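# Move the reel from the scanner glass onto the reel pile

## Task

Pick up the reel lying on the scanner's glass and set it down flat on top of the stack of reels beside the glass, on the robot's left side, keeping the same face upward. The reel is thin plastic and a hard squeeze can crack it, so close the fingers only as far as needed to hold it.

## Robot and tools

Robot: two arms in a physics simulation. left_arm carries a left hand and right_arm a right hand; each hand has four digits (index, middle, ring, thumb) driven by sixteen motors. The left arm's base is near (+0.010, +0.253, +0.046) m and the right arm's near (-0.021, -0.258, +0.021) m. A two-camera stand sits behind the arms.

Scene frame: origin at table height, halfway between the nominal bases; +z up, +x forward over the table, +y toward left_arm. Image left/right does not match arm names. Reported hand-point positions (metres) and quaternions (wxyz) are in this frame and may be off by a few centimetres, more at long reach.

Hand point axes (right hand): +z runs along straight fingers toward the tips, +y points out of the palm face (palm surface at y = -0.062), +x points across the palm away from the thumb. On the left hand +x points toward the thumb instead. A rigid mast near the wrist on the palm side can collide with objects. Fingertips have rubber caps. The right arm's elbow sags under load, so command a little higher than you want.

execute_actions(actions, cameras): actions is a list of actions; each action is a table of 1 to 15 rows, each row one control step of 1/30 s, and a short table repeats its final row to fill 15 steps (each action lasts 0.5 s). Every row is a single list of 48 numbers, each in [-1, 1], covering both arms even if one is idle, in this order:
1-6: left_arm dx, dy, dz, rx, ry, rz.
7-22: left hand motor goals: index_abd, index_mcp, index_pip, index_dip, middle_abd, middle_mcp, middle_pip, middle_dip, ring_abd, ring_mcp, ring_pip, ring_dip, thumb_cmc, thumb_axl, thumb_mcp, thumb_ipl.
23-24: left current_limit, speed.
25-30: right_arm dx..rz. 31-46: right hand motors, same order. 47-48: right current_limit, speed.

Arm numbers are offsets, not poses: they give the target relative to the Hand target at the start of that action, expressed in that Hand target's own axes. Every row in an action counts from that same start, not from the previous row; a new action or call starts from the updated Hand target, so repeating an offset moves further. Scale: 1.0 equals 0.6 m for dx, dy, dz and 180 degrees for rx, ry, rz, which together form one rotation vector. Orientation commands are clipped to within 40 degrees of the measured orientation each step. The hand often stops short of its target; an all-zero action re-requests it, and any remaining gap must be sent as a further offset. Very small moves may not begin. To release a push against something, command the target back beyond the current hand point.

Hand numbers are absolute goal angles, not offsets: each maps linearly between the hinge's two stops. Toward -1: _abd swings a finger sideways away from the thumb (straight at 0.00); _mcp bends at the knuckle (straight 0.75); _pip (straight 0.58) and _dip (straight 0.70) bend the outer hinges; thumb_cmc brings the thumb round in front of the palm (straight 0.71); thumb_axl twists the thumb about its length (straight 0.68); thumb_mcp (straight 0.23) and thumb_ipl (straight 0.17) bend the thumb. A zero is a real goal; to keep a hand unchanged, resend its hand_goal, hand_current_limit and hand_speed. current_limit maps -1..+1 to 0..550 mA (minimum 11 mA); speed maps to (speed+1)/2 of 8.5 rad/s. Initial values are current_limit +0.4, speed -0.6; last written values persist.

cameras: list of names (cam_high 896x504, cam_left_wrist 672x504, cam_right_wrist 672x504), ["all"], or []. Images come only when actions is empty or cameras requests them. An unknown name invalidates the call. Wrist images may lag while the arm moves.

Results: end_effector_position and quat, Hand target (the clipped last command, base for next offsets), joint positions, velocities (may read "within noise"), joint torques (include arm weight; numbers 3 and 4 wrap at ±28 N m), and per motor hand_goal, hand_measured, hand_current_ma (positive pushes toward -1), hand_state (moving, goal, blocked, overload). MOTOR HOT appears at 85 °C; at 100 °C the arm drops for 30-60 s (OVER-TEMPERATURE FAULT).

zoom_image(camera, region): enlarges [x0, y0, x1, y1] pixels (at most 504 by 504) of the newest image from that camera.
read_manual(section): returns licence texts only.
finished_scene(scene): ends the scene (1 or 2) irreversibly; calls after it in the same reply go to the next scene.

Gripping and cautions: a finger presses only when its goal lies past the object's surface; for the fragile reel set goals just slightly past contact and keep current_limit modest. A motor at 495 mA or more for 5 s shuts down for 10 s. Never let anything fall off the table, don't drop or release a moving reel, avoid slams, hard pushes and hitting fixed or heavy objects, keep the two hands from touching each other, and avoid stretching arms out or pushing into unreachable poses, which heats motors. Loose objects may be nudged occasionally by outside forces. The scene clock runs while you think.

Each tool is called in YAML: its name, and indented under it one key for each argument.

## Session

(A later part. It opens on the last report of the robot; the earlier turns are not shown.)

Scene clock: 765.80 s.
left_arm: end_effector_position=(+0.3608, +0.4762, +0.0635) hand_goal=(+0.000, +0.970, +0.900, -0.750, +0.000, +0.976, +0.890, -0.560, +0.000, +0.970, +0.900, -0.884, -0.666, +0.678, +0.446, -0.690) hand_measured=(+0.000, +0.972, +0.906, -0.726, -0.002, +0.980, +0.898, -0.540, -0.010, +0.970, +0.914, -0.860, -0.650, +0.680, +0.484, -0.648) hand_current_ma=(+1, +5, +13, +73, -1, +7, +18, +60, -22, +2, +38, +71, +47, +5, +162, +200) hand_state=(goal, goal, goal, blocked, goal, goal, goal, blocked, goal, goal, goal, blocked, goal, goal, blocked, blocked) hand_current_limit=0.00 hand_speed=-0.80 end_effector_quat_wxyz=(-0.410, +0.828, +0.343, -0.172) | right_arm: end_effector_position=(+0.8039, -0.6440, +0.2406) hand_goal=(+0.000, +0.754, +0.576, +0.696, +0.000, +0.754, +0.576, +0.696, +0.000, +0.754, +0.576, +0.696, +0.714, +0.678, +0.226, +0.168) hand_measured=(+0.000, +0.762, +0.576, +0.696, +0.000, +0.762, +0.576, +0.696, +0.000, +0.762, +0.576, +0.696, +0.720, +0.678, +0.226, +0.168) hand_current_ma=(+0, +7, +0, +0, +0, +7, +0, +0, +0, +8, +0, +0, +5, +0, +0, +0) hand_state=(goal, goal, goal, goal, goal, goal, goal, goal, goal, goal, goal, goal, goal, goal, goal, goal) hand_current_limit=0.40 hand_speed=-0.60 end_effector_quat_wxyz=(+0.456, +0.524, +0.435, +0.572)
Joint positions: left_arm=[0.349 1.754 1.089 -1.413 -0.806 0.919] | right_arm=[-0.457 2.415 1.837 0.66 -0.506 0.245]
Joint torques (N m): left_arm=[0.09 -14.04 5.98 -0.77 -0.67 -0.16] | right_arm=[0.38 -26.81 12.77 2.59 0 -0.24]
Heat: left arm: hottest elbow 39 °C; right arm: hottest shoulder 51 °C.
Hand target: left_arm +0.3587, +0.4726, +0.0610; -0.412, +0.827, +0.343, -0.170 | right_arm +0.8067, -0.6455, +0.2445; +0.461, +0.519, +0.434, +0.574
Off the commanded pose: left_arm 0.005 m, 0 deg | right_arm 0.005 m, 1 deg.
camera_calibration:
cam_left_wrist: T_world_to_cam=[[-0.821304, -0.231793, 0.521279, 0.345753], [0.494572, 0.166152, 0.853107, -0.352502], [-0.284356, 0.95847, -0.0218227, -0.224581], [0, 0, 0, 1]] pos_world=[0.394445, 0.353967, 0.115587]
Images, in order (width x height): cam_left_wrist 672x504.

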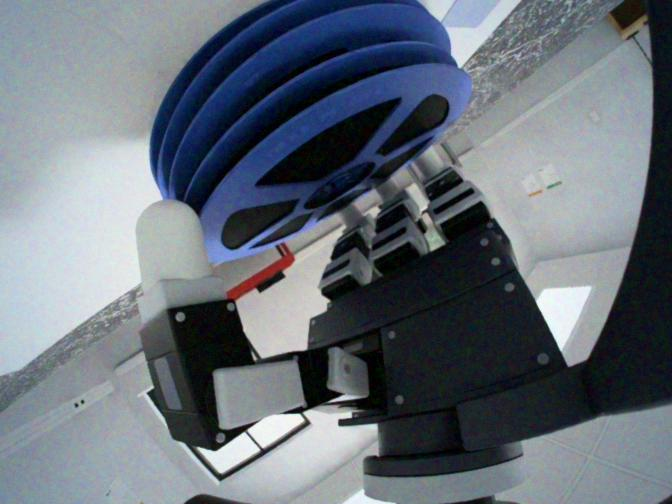

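execute_actions:
  actions:
    - [[-0.005,0.008,0.006,0,0,0,0,0.97,0.9,-0.75,0,0.976,0.89,-0.56,0,0.97,0.9,-0.885,-0.667,0.678,0.445,-0.69,0.0,-0.8,0,0,0,0,0,0,0,0.754,0.576,0.696,0,0.754,0.576,0.696,0,0.754,0.576,0.696,0.714,0.678,0.226,0.168,0.4,-0.6]]
  cameras: ["cam_left_wrist","cam_high"]

zoom_image:
  camera: "cam_left_wrist"
  region: [80, 0, 500, 320]

zoom_image:
  camera: "cam_high"
  region: [570, 290, 690, 410]

Scene clock: 771.07 s.
left_arm: end_effector_position=(+0.3574, +0.4737, +0.0585) hand_goal=(+0.000, +0.970, +0.900, -0.750, +0.000, +0.976, +0.890, -0.560, +0.000, +0.970, +0.900, -0.884, -0.666, +0.678, +0.446, -0.690) hand_measured=(+0.000, +0.972, +0.906, -0.726, -0.002, +0.980, +0.898, -0.540, -0.010, +0.970, +0.914, -0.860, -0.650, +0.680, +0.484, -0.648) hand_current_ma=(+1, +5, +13, +73, -1, +7, +18, +60, -22, +2, +38, +71, +47, +5, +162, +200) hand_state=(goal, goal, goal, blocked, goal, goal, goal, blocked, goal, goal, goal, blocked, goal, goal, blocked, blocked) hand_current_limit=0.00 hand_speed=-0.80 end_effector_quat_wxyz=(-0.410, +0.828, +0.343, -0.171) | right_arm: end_effector_position=(+0.8039, -0.6440, +0.2406) hand_goal=(+0.000, +0.754, +0.576, +0.696, +0.000, +0.754, +0.576, +0.696, +0.000, +0.754, +0.576, +0.696, +0.714, +0.678, +0.226, +0.168) hand_measured=(+0.000, +0.762, +0.576, +0.696, +0.000, +0.762, +0.576, +0.696, +0.000, +0.762, +0.576, +0.696, +0.720, +0.678, +0.226, +0.168) hand_current_ma=(+0, +7, +0, +0, +0, +7, +0, +0, +0, +8, +0, +0, +5, +0, +0, +0) hand_state=(goal, goal, goal, goal, goal, goal, goal, goal, goal, goal, goal, goal, goal, goal, goal, goal) hand_current_limit=0.40 hand_speed=-0.60 end_effector_quat_wxyz=(+0.456, +0.524, +0.435, +0.572)
Joint positions: left_arm=[0.346 1.754 1.072 -1.397 -0.805 0.916] | right_arm=[-0.457 2.415 1.837 0.66 -0.506 0.245]
Joint torques (N m): left_arm=[-0.5 -14.04 6.15 -0.81 -0.67 -0.15] | right_arm=[0.44 -26.81 12.75 2.61 0 -0.24]
Heat: left arm: hottest elbow 39 °C; right arm: hottest shoulder 51 °C.
Hand target: left_arm +0.3567, +0.4705, +0.0551; -0.412, +0.827, +0.343, -0.170 | right_arm +0.8067, -0.6455, +0.2445; +0.461, +0.519, +0.434, +0.574
Off the commanded pose: left_arm 0.005 m, 0 deg | right_arm 0.005 m, 1 deg.
camera_calibration:
cam_left_wrist: T_world_to_cam=[[-0.821736, -0.23193, 0.520537, 0.345181], [0.49396, 0.165606, 0.853568, -0.345695], [-0.284172, 0.958532, -0.0215203, -0.223321], [0, 0, 0, 1]] pos_world=[0.390946, 0.351367, 0.110589]
Images, in order (width x height): cam_high 896x504, cam_left_wrist 672x504.

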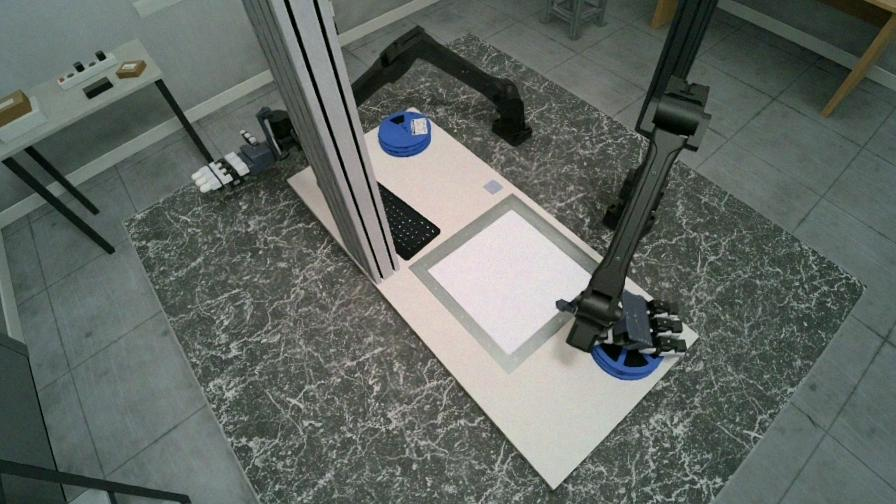

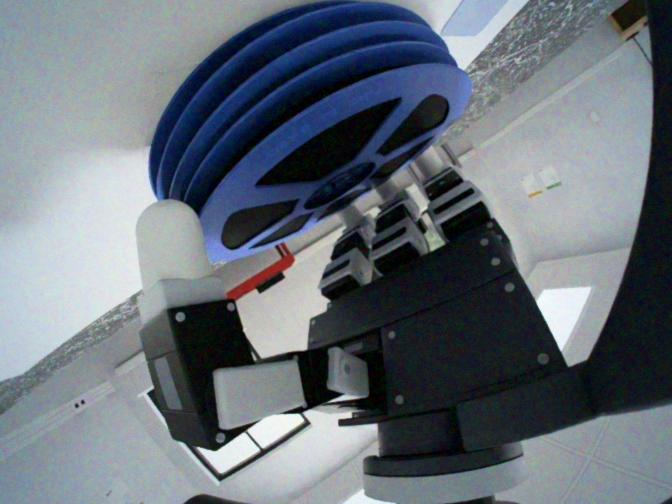

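Scaled by 1.200 from the camera's 672x504 image, which has a finer 960x720 frame.

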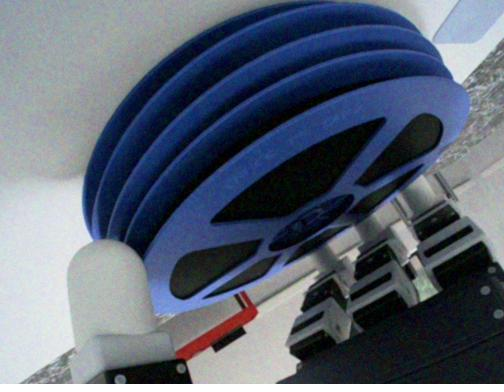

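Scaled by 4.200.

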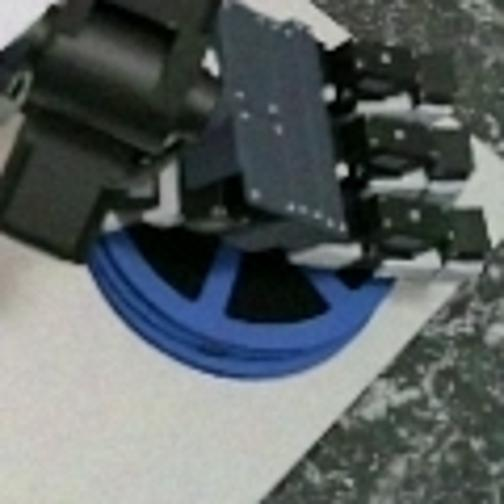

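execute_actions:
  actions:
    - [[0,0.0053,0.004,0,0,0,0,0.97,0.9,-0.75,0,0.976,0.89,-0.56,0,0.97,0.9,-0.885,-0.667,0.678,0.445,-0.69,0.0,-0.8,0,0,0,0,0,0,0,0.754,0.576,0.696,0,0.754,0.576,0.696,0,0.754,0.576,0.696,0.714,0.678,0.226,0.168,0.4,-0.6]]
  cameras: ["cam_left_wrist"]

zoom_image:
  camera: "cam_left_wrist"
  region: [80, 0, 500, 320]

Scene clock: 775.87 s.
left_arm: end_effector_position=(+0.3597, +0.4745, +0.0579) hand_goal=(+0.000, +0.970, +0.900, -0.750, +0.000, +0.976, +0.890, -0.560, +0.000, +0.970, +0.900, -0.884, -0.666, +0.678, +0.446, -0.690) hand_measured=(+0.000, +0.972, +0.906, -0.726, -0.002, +0.980, +0.898, -0.540, -0.010, +0.970, +0.914, -0.860, -0.650, +0.680, +0.484, -0.648) hand_current_ma=(+1, +5, +13, +73, -1, +7, +18, +60, -22, +2, +38, +71, +47, +5, +162, +200) hand_state=(goal, goal, goal, blocked, goal, goal, goal, blocked, goal, goal, goal, blocked, goal, goal, blocked, blocked) hand_current_limit=0.00 hand_speed=-0.80 end_effector_quat_wxyz=(-0.410, +0.828, +0.345, -0.167) | right_arm: end_effector_position=(+0.8039, -0.6440, +0.2406) hand_goal=(+0.000, +0.754, +0.576, +0.696, +0.000, +0.754, +0.576, +0.696, +0.000, +0.754, +0.576, +0.696, +0.714, +0.678, +0.226, +0.168) hand_measured=(+0.000, +0.762, +0.576, +0.696, +0.000, +0.762, +0.576, +0.696, +0.000, +0.762, +0.576, +0.696, +0.720, +0.678, +0.226, +0.168) hand_current_ma=(+0, +7, +0, +0, +0, +7, +0, +0, +0, +8, +0, +0, +5, +0, +0, +0) hand_state=(goal, goal, goal, goal, goal, goal, goal, goal, goal, goal, goal, goal, goal, goal, goal, goal) hand_current_limit=0.40 hand_speed=-0.60 end_effector_quat_wxyz=(+0.456, +0.524, +0.435, +0.572)
Joint positions: left_arm=[0.346 1.754 1.072 -1.387 -0.805 0.916] | right_arm=[-0.457 2.415 1.837 0.66 -0.506 0.245]
Joint torques (N m): left_arm=[-0.5 -12.45 5.85 -0.85 -0.65 -0.07] | right_arm=[0.38 -26.75 12.77 2.59 0 -0.23]
Heat: left arm: hottest elbow 39 °C; right arm: hottest shoulder 51 °C.
Hand target: left_arm +0.3567, +0.4706, +0.0511; -0.412, +0.827, +0.343, -0.170 | right_arm +0.8067, -0.6455, +0.2445; +0.461, +0.519, +0.434, +0.574
Off the commanded pose: left_arm 0.008 m, 1 deg | right_arm 0.005 m, 1 deg.
camera_calibration:
cam_left_wrist: T_world_to_cam=[[-0.826748, -0.23373, 0.511721, 0.350752], [0.485665, 0.162555, 0.858898, -0.342372], [-0.283933, 0.958617, -0.0208776, -0.223689], [0, 0, 0, 1]] pos_world=[0.392749, 0.352068, 0.109905]
Images, in order (width x height): cam_left_wrist 672x504.

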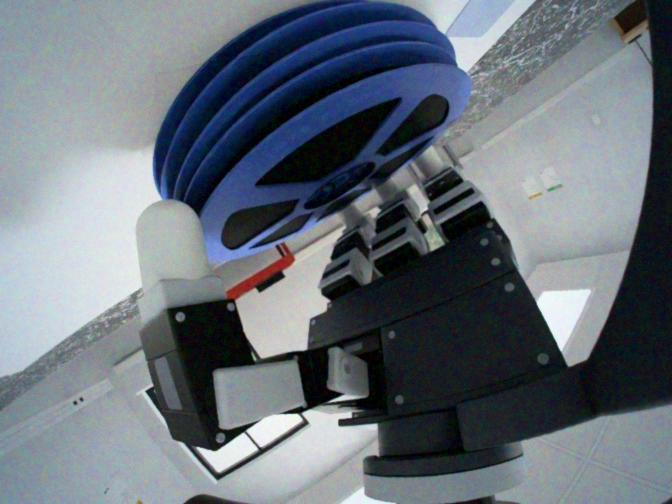

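Scaled by 1.200 from the camera's 672x504 image, which has a finer 960x720 frame.

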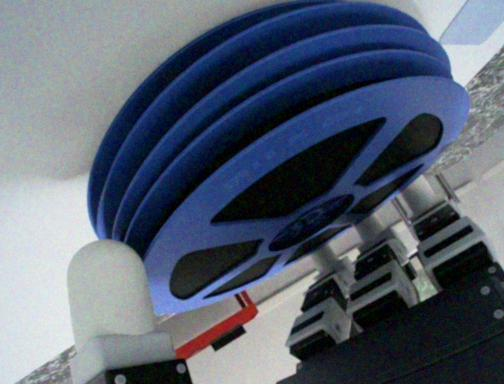

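execute_actions:
  actions:
    - [[-0.006,0.0053,0.004,0,0,0,0,0.97,0.9,-0.75,0,0.976,0.89,-0.56,0,0.97,0.9,-0.885,-0.667,0.678,0.445,-0.69,0.0,-0.8,0,0,0,0,0,0,0,0.754,0.576,0.696,0,0.754,0.576,0.696,0,0.754,0.576,0.696,0.714,0.678,0.226,0.168,0.4,-0.6]]
  cameras: ["cam_left_wrist"]

zoom_image:
  camera: "cam_left_wrist"
  region: [80, 0, 500, 320]

Scene clock: 782.10 s.
left_arm: end_effector_position=(+0.3567, +0.4724, +0.0545) hand_goal=(+0.000, +0.970, +0.900, -0.750, +0.000, +0.976, +0.890, -0.560, +0.000, +0.970, +0.900, -0.884, -0.666, +0.678, +0.446, -0.690) hand_measured=(+0.000, +0.972, +0.906, -0.726, -0.002, +0.980, +0.898, -0.540, -0.010, +0.970, +0.914, -0.860, -0.648, +0.680, +0.484, -0.648) hand_current_ma=(+1, +6, +13, +71, -1, +7, +18, +59, -22, +0, +36, +71, +49, +5, +166, +200) hand_state=(goal, goal, goal, blocked, goal, goal, goal, blocked, goal, goal, goal, blocked, goal, goal, blocked, blocked) hand_current_limit=0.00 hand_speed=-0.80 end_effector_quat_wxyz=(-0.410, +0.827, +0.346, -0.167) | right_arm: end_effector_position=(+0.8039, -0.6440, +0.2406) hand_goal=(+0.000, +0.754, +0.576, +0.696, +0.000, +0.754, +0.576, +0.696, +0.000, +0.754, +0.576, +0.696, +0.714, +0.678, +0.226, +0.168) hand_measured=(+0.000, +0.762, +0.576, +0.696, +0.000, +0.762, +0.576, +0.696, +0.000, +0.762, +0.576, +0.696, +0.720, +0.678, +0.226, +0.168) hand_current_ma=(+0, +7, +0, +0, +0, +7, +0, +0, +0, +8, +0, +0, +5, +0, +0, +0) hand_state=(goal, goal, goal, goal, goal, goal, goal, goal, goal, goal, goal, goal, goal, goal, goal, goal) hand_current_limit=0.40 hand_speed=-0.60 end_effector_quat_wxyz=(+0.456, +0.524, +0.435, +0.572)
Joint positions: left_arm=[0.344 1.754 1.059 -1.379 -0.804 0.909] | right_arm=[-0.457 2.415 1.837 0.66 -0.506 0.245]
Joint torques (N m): left_arm=[-0.73 -12.28 5.68 -0.65 -0.65 -0.09] | right_arm=[0.44 -26.81 12.75 2.59 -0.01 -0.23]
Heat: left arm: hottest elbow 38 °C; right arm: hottest shoulder 51 °C.
Hand target: left_arm +0.3541, +0.4680, +0.0471; -0.412, +0.827, +0.343, -0.170 | right_arm +0.8067, -0.6455, +0.2445; +0.461, +0.519, +0.434, +0.574
Off the commanded pose: left_arm 0.009 m, 1 deg | right_arm 0.005 m, 1 deg.
camera_calibration:
cam_left_wrist: T_world_to_cam=[[-0.826116, -0.235856, 0.511765, 0.350357], [0.485685, 0.162483, 0.8589, -0.337611], [-0.28573, 0.958108, -0.0196775, -0.221769], [0, 0, 0, 1]] pos_world=[0.390042, 0.349969, 0.106309]
Images, in order (width x height): cam_left_wrist 672x504.

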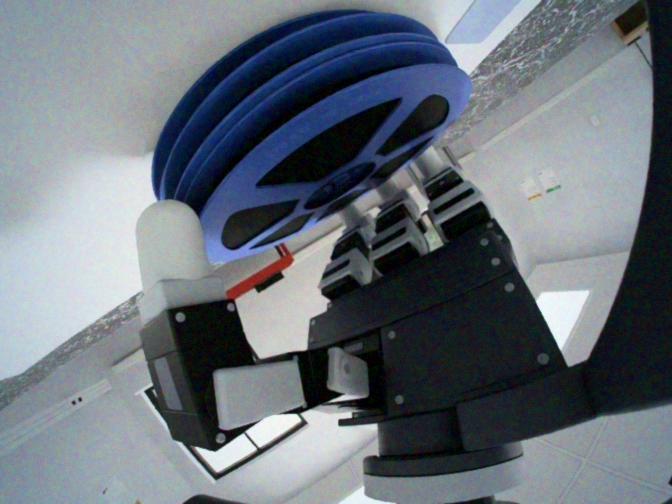

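Scaled by 1.200 from the camera's 672x504 image, which has a finer 960x720 frame.

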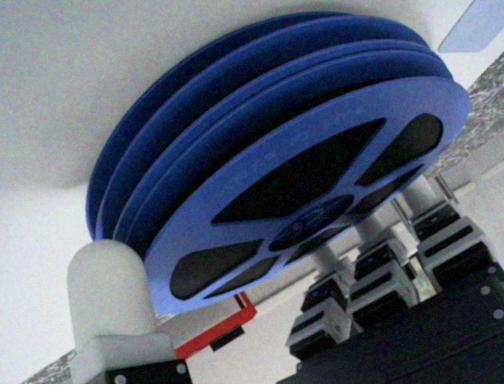

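execute_actions:
  actions:
    - [[0,0,0,0,0,0,0,0.97,0.9,-0.68,0,0.976,0.89,-0.49,0,0.97,0.9,-0.80,-0.667,0.678,0.46,-0.63,0.0,-0.85,0,0,0,0,0,0,0,0.754,0.576,0.696,0,0.754,0.576,0.696,0,0.754,0.576,0.696,0.714,0.678,0.226,0.168,0.4,-0.6]]
    - [[0,0,0,0,0,0,0,0.97,0.89,-0.5,0,0.976,0.88,-0.35,0,0.97,0.9,-0.55,-0.667,0.678,0.47,-0.54,0.0,-0.7,0,0,0,0,0,0,0,0.754,0.576,0.696,0,0.754,0.576,0.696,0,0.754,0.576,0.696,0.714,0.678,0.226,0.168,0.4,-0.6]]
  cameras: ["cam_left_wrist"]

zoom_image:
  camera: "cam_left_wrist"
  region: [80, 0, 500, 320]

Scene clock: 789.10 s.
left_arm: end_effector_position=(+0.3574, +0.4723, +0.0544) hand_goal=(+0.000, +0.970, +0.890, -0.500, +0.000, +0.976, +0.880, -0.350, +0.000, +0.970, +0.900, -0.550, -0.666, +0.678, +0.470, -0.540) hand_measured=(+0.000, +0.964, +0.890, -0.502, -0.002, +0.970, +0.880, -0.352, -0.004, +0.962, +0.900, -0.554, -0.662, +0.680, +0.470, -0.542) hand_current_ma=(+1, -16, +1, -5, -1, -15, +1, -5, -6, -18, +1, -6, +7, +4, -1, -5) hand_state=(goal, goal, goal, goal, goal, goal, goal, goal, goal, goal, goal, goal, goal, goal, goal, goal) hand_current_limit=0.00 hand_speed=-0.70 end_effector_quat_wxyz=(-0.410, +0.827, +0.346, -0.166) | right_arm: end_effector_position=(+0.8039, -0.6440, +0.2406) hand_goal=(+0.000, +0.754, +0.576, +0.696, +0.000, +0.754, +0.576, +0.696, +0.000, +0.754, +0.576, +0.696, +0.714, +0.678, +0.226, +0.168) hand_measured=(+0.000, +0.762, +0.576, +0.696, +0.000, +0.762, +0.576, +0.696, +0.000, +0.762, +0.576, +0.696, +0.720, +0.678, +0.226, +0.168) hand_current_ma=(+0, +7, +0, +0, +0, +7, +0, +0, +0, +8, +0, +0, +5, +0, +0, +0) hand_state=(goal, goal, goal, goal, goal, goal, goal, goal, goal, goal, goal, goal, goal, goal, goal, goal) hand_current_limit=0.40 hand_speed=-0.60 end_effector_quat_wxyz=(+0.456, +0.524, +0.435, +0.572)
Joint positions: left_arm=[0.343 1.754 1.059 -1.377 -0.804 0.908] | right_arm=[-0.457 2.415 1.837 0.66 -0.506 0.245]
Joint torques (N m): left_arm=[0.15 -12.34 5.56 -0.65 -0.65 -0.11] | right_arm=[0.38 -26.75 12.74 2.61 -0.01 -0.23]
Heat: left arm: hottest elbow 38 °C; right arm: hottest shoulder 51 °C.
Hand target: left_arm +0.3541, +0.4680, +0.0471; -0.412, +0.827, +0.343, -0.170 | right_arm +0.8067, -0.6455, +0.2445; +0.461, +0.519, +0.434, +0.574
Off the commanded pose: left_arm 0.009 m, 1 deg | right_arm 0.005 m, 1 deg.
camera_calibration:
cam_left_wrist: T_world_to_cam=[[-0.827429, -0.235849, 0.509644, 0.351486], [0.48386, 0.161205, 0.86017, -0.3367], [-0.285027, 0.958326, -0.0192676, -0.221734], [0, 0, 0, 1]] pos_world=[0.390545, 0.349669, 0.106214]
Images, in order (width x height): cam_left_wrist 672x504.

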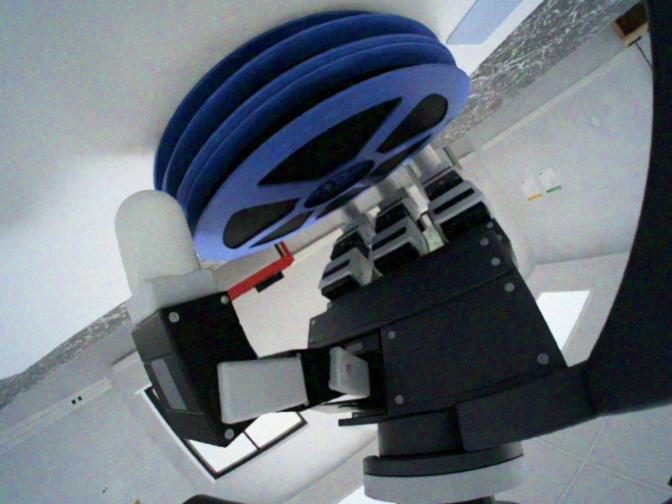

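Scaled by 1.200 from the camera's 672x504 image, which has a finer 960x720 frame.

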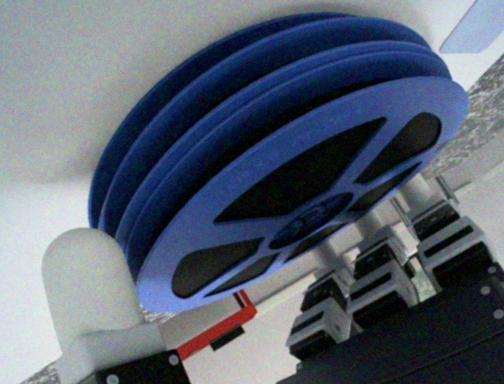

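execute_actions:
  actions:
    - [[0,0,0,0,0,0,0,0.98,0.88,-0.2,0,0.98,0.88,-0.15,0,0.98,0.92,-0.3,-0.667,0.678,0.55,-0.5,0.0,-0.7,0,0,0,0,0,0,0,0.754,0.576,0.696,0,0.754,0.576,0.696,0,0.754,0.576,0.696,0.714,0.678,0.226,0.168,0.4,-0.6]]
    - [[0.004,-0.0146,-0.0101,0,0,0,0,0.98,0.88,-0.15,0,0.98,0.88,-0.15,0,0.98,0.92,-0.3,-0.667,0.678,0.6,-0.5,0.0,-0.7,0,0,0,0,0,0,0,0.754,0.576,0.696,0,0.754,0.576,0.696,0,0.754,0.576,0.696,0.714,0.678,0.226,0.168,0.4,-0.6]]
    - [[0.004,-0.0133,-0.01,0,0,0,0,0.98,0.88,-0.15,0,0.98,0.88,-0.15,0,0.98,0.92,-0.3,-0.667,0.678,0.6,-0.5,0.0,-0.7,0,0,0,0,0,0,0,0.754,0.576,0.696,0,0.754,0.576,0.696,0,0.754,0.576,0.696,0.714,0.678,0.226,0.168,0.4,-0.6]]
  cameras: ["cam_left_wrist","cam_high"]

zoom_image:
  camera: "cam_high"
  region: [570, 290, 690, 410]

Scene clock: 799.27 s.
left_arm: end_effector_position=(+0.3499, +0.4698, +0.0564) hand_goal=(+0.000, +0.980, +0.880, -0.150, +0.000, +0.980, +0.880, -0.150, +0.000, +0.980, +0.920, -0.300, -0.666, +0.678, +0.600, -0.500) hand_measured=(+0.000, +0.964, +0.880, -0.154, -0.002, +0.970, +0.880, -0.152, -0.004, +0.962, +0.912, -0.304, -0.662, +0.680, +0.592, -0.502) hand_current_ma=(+1, -48, +1, -6, -1, -27, +0, -5, -6, -50, -18, -7, +7, +4, -23, -6) hand_state=(goal, goal, goal, goal, goal, goal, goal, goal, goal, goal, goal, goal, goal, goal, goal, goal) hand_current_limit=0.00 hand_speed=-0.70 end_effector_quat_wxyz=(-0.411, +0.827, +0.339, -0.181) | right_arm: end_effector_position=(+0.8039, -0.6440, +0.2406) hand_goal=(+0.000, +0.754, +0.576, +0.696, +0.000, +0.754, +0.576, +0.696, +0.000, +0.754, +0.576, +0.696, +0.714, +0.678, +0.226, +0.168) hand_measured=(+0.000, +0.762, +0.576, +0.696, +0.000, +0.762, +0.576, +0.696, +0.000, +0.762, +0.576, +0.696, +0.720, +0.678, +0.226, +0.168) hand_current_ma=(+0, +7, +0, +0, +0, +7, +0, +0, +0, +8, +0, +0, +5, +0, +0, +0) hand_state=(goal, goal, goal, goal, goal, goal, goal, goal, goal, goal, goal, goal, goal, goal, goal, goal) hand_current_limit=0.40 hand_speed=-0.60 end_effector_quat_wxyz=(+0.456, +0.524, +0.435, +0.572)
Joint positions: left_arm=[0.343 1.754 1.059 -1.411 -0.806 0.908] | right_arm=[-0.457 2.415 1.837 0.66 -0.506 0.245]
Joint torques (N m): left_arm=[0.09 -14.56 8.08 -1.42 -0.67 -0.02] | right_arm=[0.32 -26.93 12.71 2.59 0 -0.23]
Heat: left arm: hottest shoulder 37 °C; right arm: hottest shoulder 51 °C.
Hand target: left_arm +0.3571, +0.4717, +0.0677; -0.412, +0.827, +0.343, -0.170 | right_arm +0.8067, -0.6455, +0.2445; +0.461, +0.519, +0.434, +0.574
Off the commanded pose: left_arm 0.014 m, 1 deg | right_arm 0.005 m, 1 deg.
camera_calibration:
cam_left_wrist: T_world_to_cam=[[-0.810604, -0.229832, 0.538607, 0.3333], [0.511592, 0.169611, 0.842322, -0.346889], [-0.284946, 0.958337, -0.019907, -0.221453], [0, 0, 0, 1]] pos_world=[0.384538, 0.347665, 0.108266]
Images, in order (width x height): cam_high 896x504, cam_left_wrist 672x504.

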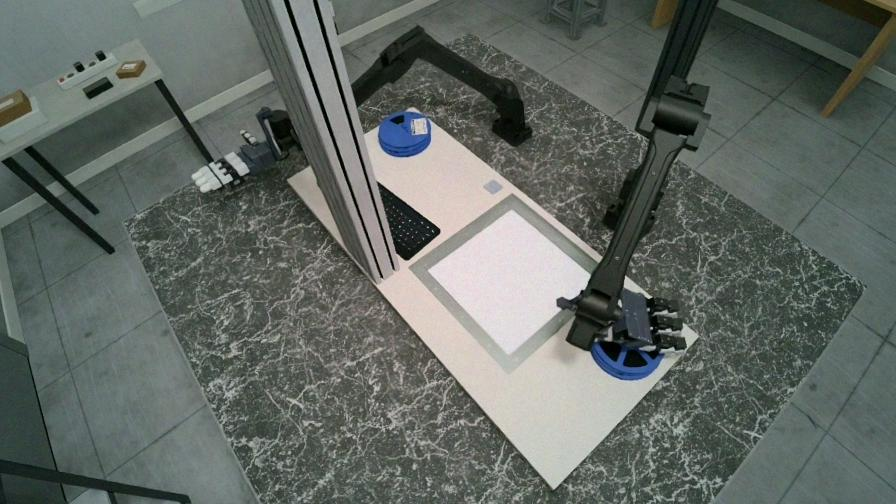

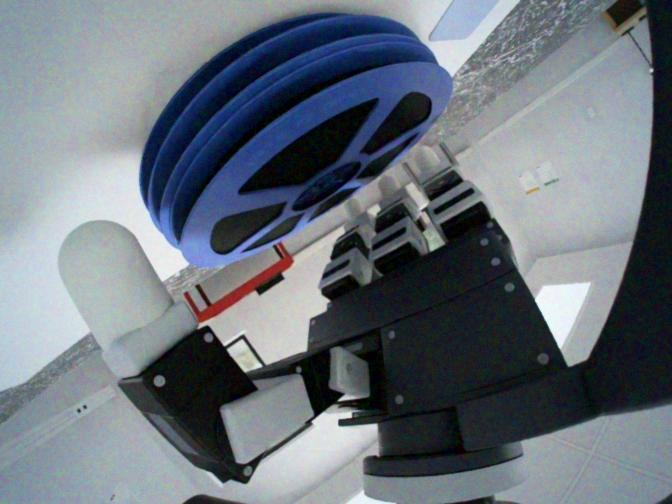

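Scaled by 4.200.

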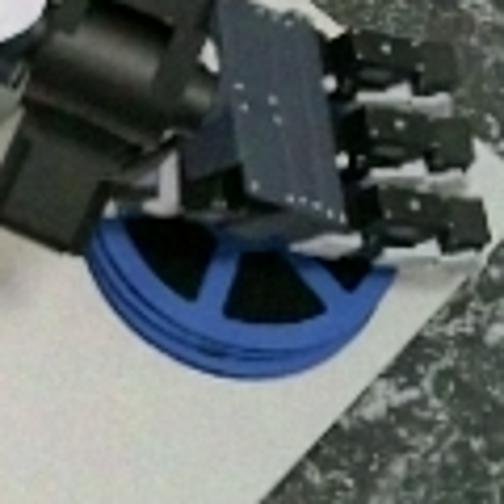

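execute_actions:
  actions:
    - [[0.0,-0.016,-0.012,0,0,0,0,0.98,0.88,-0.15,0,0.98,0.88,-0.15,0,0.98,0.92,-0.3,-0.667,0.678,0.6,-0.5,0.0,-0.7,0,0,0,0,0,0,0,0.754,0.576,0.696,0,0.754,0.576,0.696,0,0.754,0.576,0.696,0.714,0.678,0.226,0.168,0.4,-0.6]]
    - [[0.0,-0.016,-0.012,0,0,0,0,0.98,0.88,-0.15,0,0.98,0.88,-0.15,0,0.98,0.92,-0.3,-0.667,0.678,0.6,-0.5,0.0,-0.7,0,0,0,0,0,0,0,0.754,0.576,0.696,0,0.754,0.576,0.696,0,0.754,0.576,0.696,0.714,0.678,0.226,0.168,0.4,-0.6]]
    - [[0.0,-0.016,-0.012,0,0,0,0,0.98,0.88,-0.15,0,0.98,0.88,-0.15,0,0.98,0.92,-0.3,-0.667,0.678,0.6,-0.5,0.0,-0.7,0,0,0,0,0,0,0,0.754,0.576,0.696,0,0.754,0.576,0.696,0,0.754,0.576,0.696,0.714,0.678,0.226,0.168,0.4,-0.6]]
    - [[0.0,-0.016,-0.012,0,0,0,0,0.98,0.88,-0.15,0,0.98,0.88,-0.15,0,0.98,0.92,-0.3,-0.667,0.678,0.6,-0.5,0.0,-0.7,0,0,0,0,0,0,0,0.754,0.576,0.696,0,0.754,0.576,0.696,0,0.754,0.576,0.696,0.714,0.678,0.226,0.168,0.4,-0.6]]
    - [[0.01,-0.016,-0.045,0,0,0,0,0.98,0.88,-0.15,0,0.98,0.88,-0.15,0,0.98,0.92,-0.3,-0.667,0.678,0.6,-0.5,0.0,-0.7,0,0,0,0,0,0,0,0.754,0.576,0.696,0,0.754,0.576,0.696,0,0.754,0.576,0.696,0.714,0.678,0.226,0.168,0.4,-0.6]]
    - [[0.01,-0.016,-0.045,0,0,0,0,0.98,0.88,-0.15,0,0.98,0.88,-0.15,0,0.98,0.92,-0.3,-0.667,0.678,0.6,-0.5,0.0,-0.7,0,0,0,0,0,0,0,0.754,0.576,0.696,0,0.754,0.576,0.696,0,0.754,0.576,0.696,0.714,0.678,0.226,0.168,0.4,-0.6]]
    - [[0.01,-0.016,-0.045,0,0,0,0,0.98,0.88,-0.15,0,0.98,0.88,-0.15,0,0.98,0.92,-0.3,-0.667,0.678,0.6,-0.5,0.0,-0.7,0,0,0,0,0,0,0,0.754,0.576,0.696,0,0.754,0.576,0.696,0,0.754,0.576,0.696,0.714,0.678,0.226,0.168,0.4,-0.6]]
    - [[0.01,-0.016,-0.045,0,0,0,0,0.98,0.88,-0.15,0,0.98,0.88,-0.15,0,0.98,0.92,-0.3,-0.667,0.678,0.6,-0.5,0.0,-0.7,0,0,0,0,0,0,0,0.754,0.576,0.696,0,0.754,0.576,0.696,0,0.754,0.576,0.696,0.714,0.678,0.226,0.168,0.4,-0.6]]
  cameras: ["cam_left_wrist","cam_high"]

zoom_image:
  camera: "cam_high"
  region: [570, 290, 690, 410]

Scene clock: 815.03 s.
left_arm: end_effector_position=(+0.4027, +0.4439, +0.1911) hand_goal=(+0.000, +0.980, +0.880, -0.150, +0.000, +0.980, +0.880, -0.150, +0.000, +0.980, +0.920, -0.300, -0.666, +0.678, +0.600, -0.500) hand_measured=(+0.000, +0.964, +0.880, -0.154, -0.002, +0.970, +0.880, -0.152, -0.002, +0.962, +0.912, -0.304, -0.664, +0.680, +0.594, -0.502) hand_current_ma=(+1, -48, +0, -6, -1, -27, +0, -5, -5, -50, -18, -6, +5, +4, -21, -6) hand_state=(goal, goal, goal, goal, goal, goal, goal, goal, goal, goal, goal, goal, goal, goal, goal, goal) hand_current_limit=0.00 hand_speed=-0.70 end_effector_quat_wxyz=(-0.393, +0.851, +0.325, -0.126) | right_arm: end_effector_position=(+0.8039, -0.6440, +0.2406) hand_goal=(+0.000, +0.754, +0.576, +0.696, +0.000, +0.754, +0.576, +0.696, +0.000, +0.754, +0.576, +0.696, +0.714, +0.678, +0.226, +0.168) hand_measured=(+0.000, +0.762, +0.576, +0.696, +0.000, +0.762, +0.576, +0.696, +0.000, +0.762, +0.576, +0.696, +0.720, +0.678, +0.226, +0.168) hand_current_ma=(+0, +7, +0, +0, +0, +7, +0, +0, +0, +8, +0, +0, +5, +0, +0, +0) hand_state=(goal, goal, goal, goal, goal, goal, goal, goal, goal, goal, goal, goal, goal, goal, goal, goal) hand_current_limit=0.40 hand_speed=-0.60 end_effector_quat_wxyz=(+0.456, +0.524, +0.435, +0.572)
Joint positions: left_arm=[0.264 1.599 1.286 -1.68 -0.763 0.94] | right_arm=[-0.457 2.415 1.837 0.66 -0.506 0.245]
Joint torques (N m): left_arm=[-0.21 -13.86 13 -1.32 -0.63 0.11] | right_arm=[0.38 -26.75 12.75 2.61 0 -0.23]
Heat: left arm: hottest elbow 38 °C; right arm: hottest shoulder 52 °C.
Hand target: left_arm +0.4185, +0.4441, +0.2115; -0.412, +0.827, +0.343, -0.170 | right_arm +0.8067, -0.6455, +0.2445; +0.461, +0.519, +0.434, +0.574
Off the commanded pose: left_arm 0.026 m, 7 deg | right_arm 0.005 m, 1 deg.
joint sent to its limit (left arm) — joint 4 (wrist pitch), lower limit. The joint targets are off in orientation, not in position.
camera_calibration:
cam_left_wrist: T_world_to_cam=[[-0.876325, -0.154391, 0.456308, 0.306358], [0.436088, 0.148163, 0.887623, -0.451834], [-0.204649, 0.976837, -0.0625108, -0.211372], [0, 0, 0, 1]] pos_world=[0.422251, 0.32072, 0.248052]
Images, in order (width x height): cam_high 896x504, cam_left_wrist 672x504.

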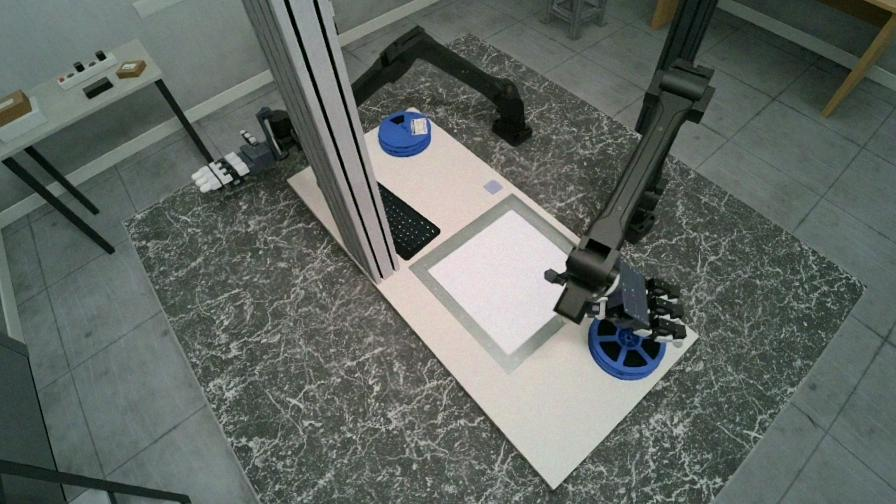

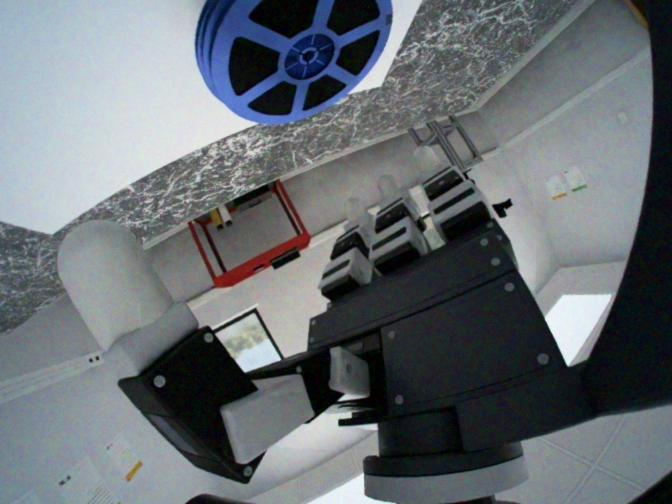

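Scaled by 4.200.

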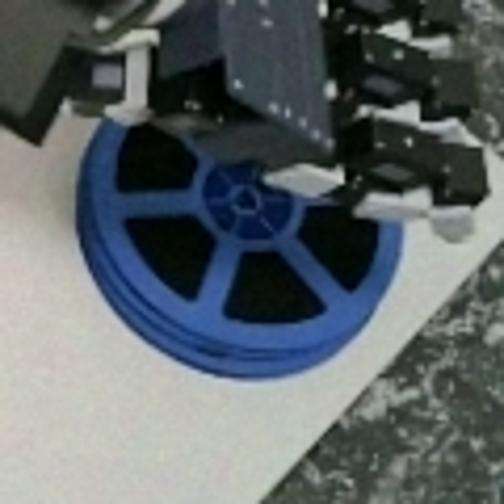

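finished_scene:
  scene: 1

The scene is finished: the task was done.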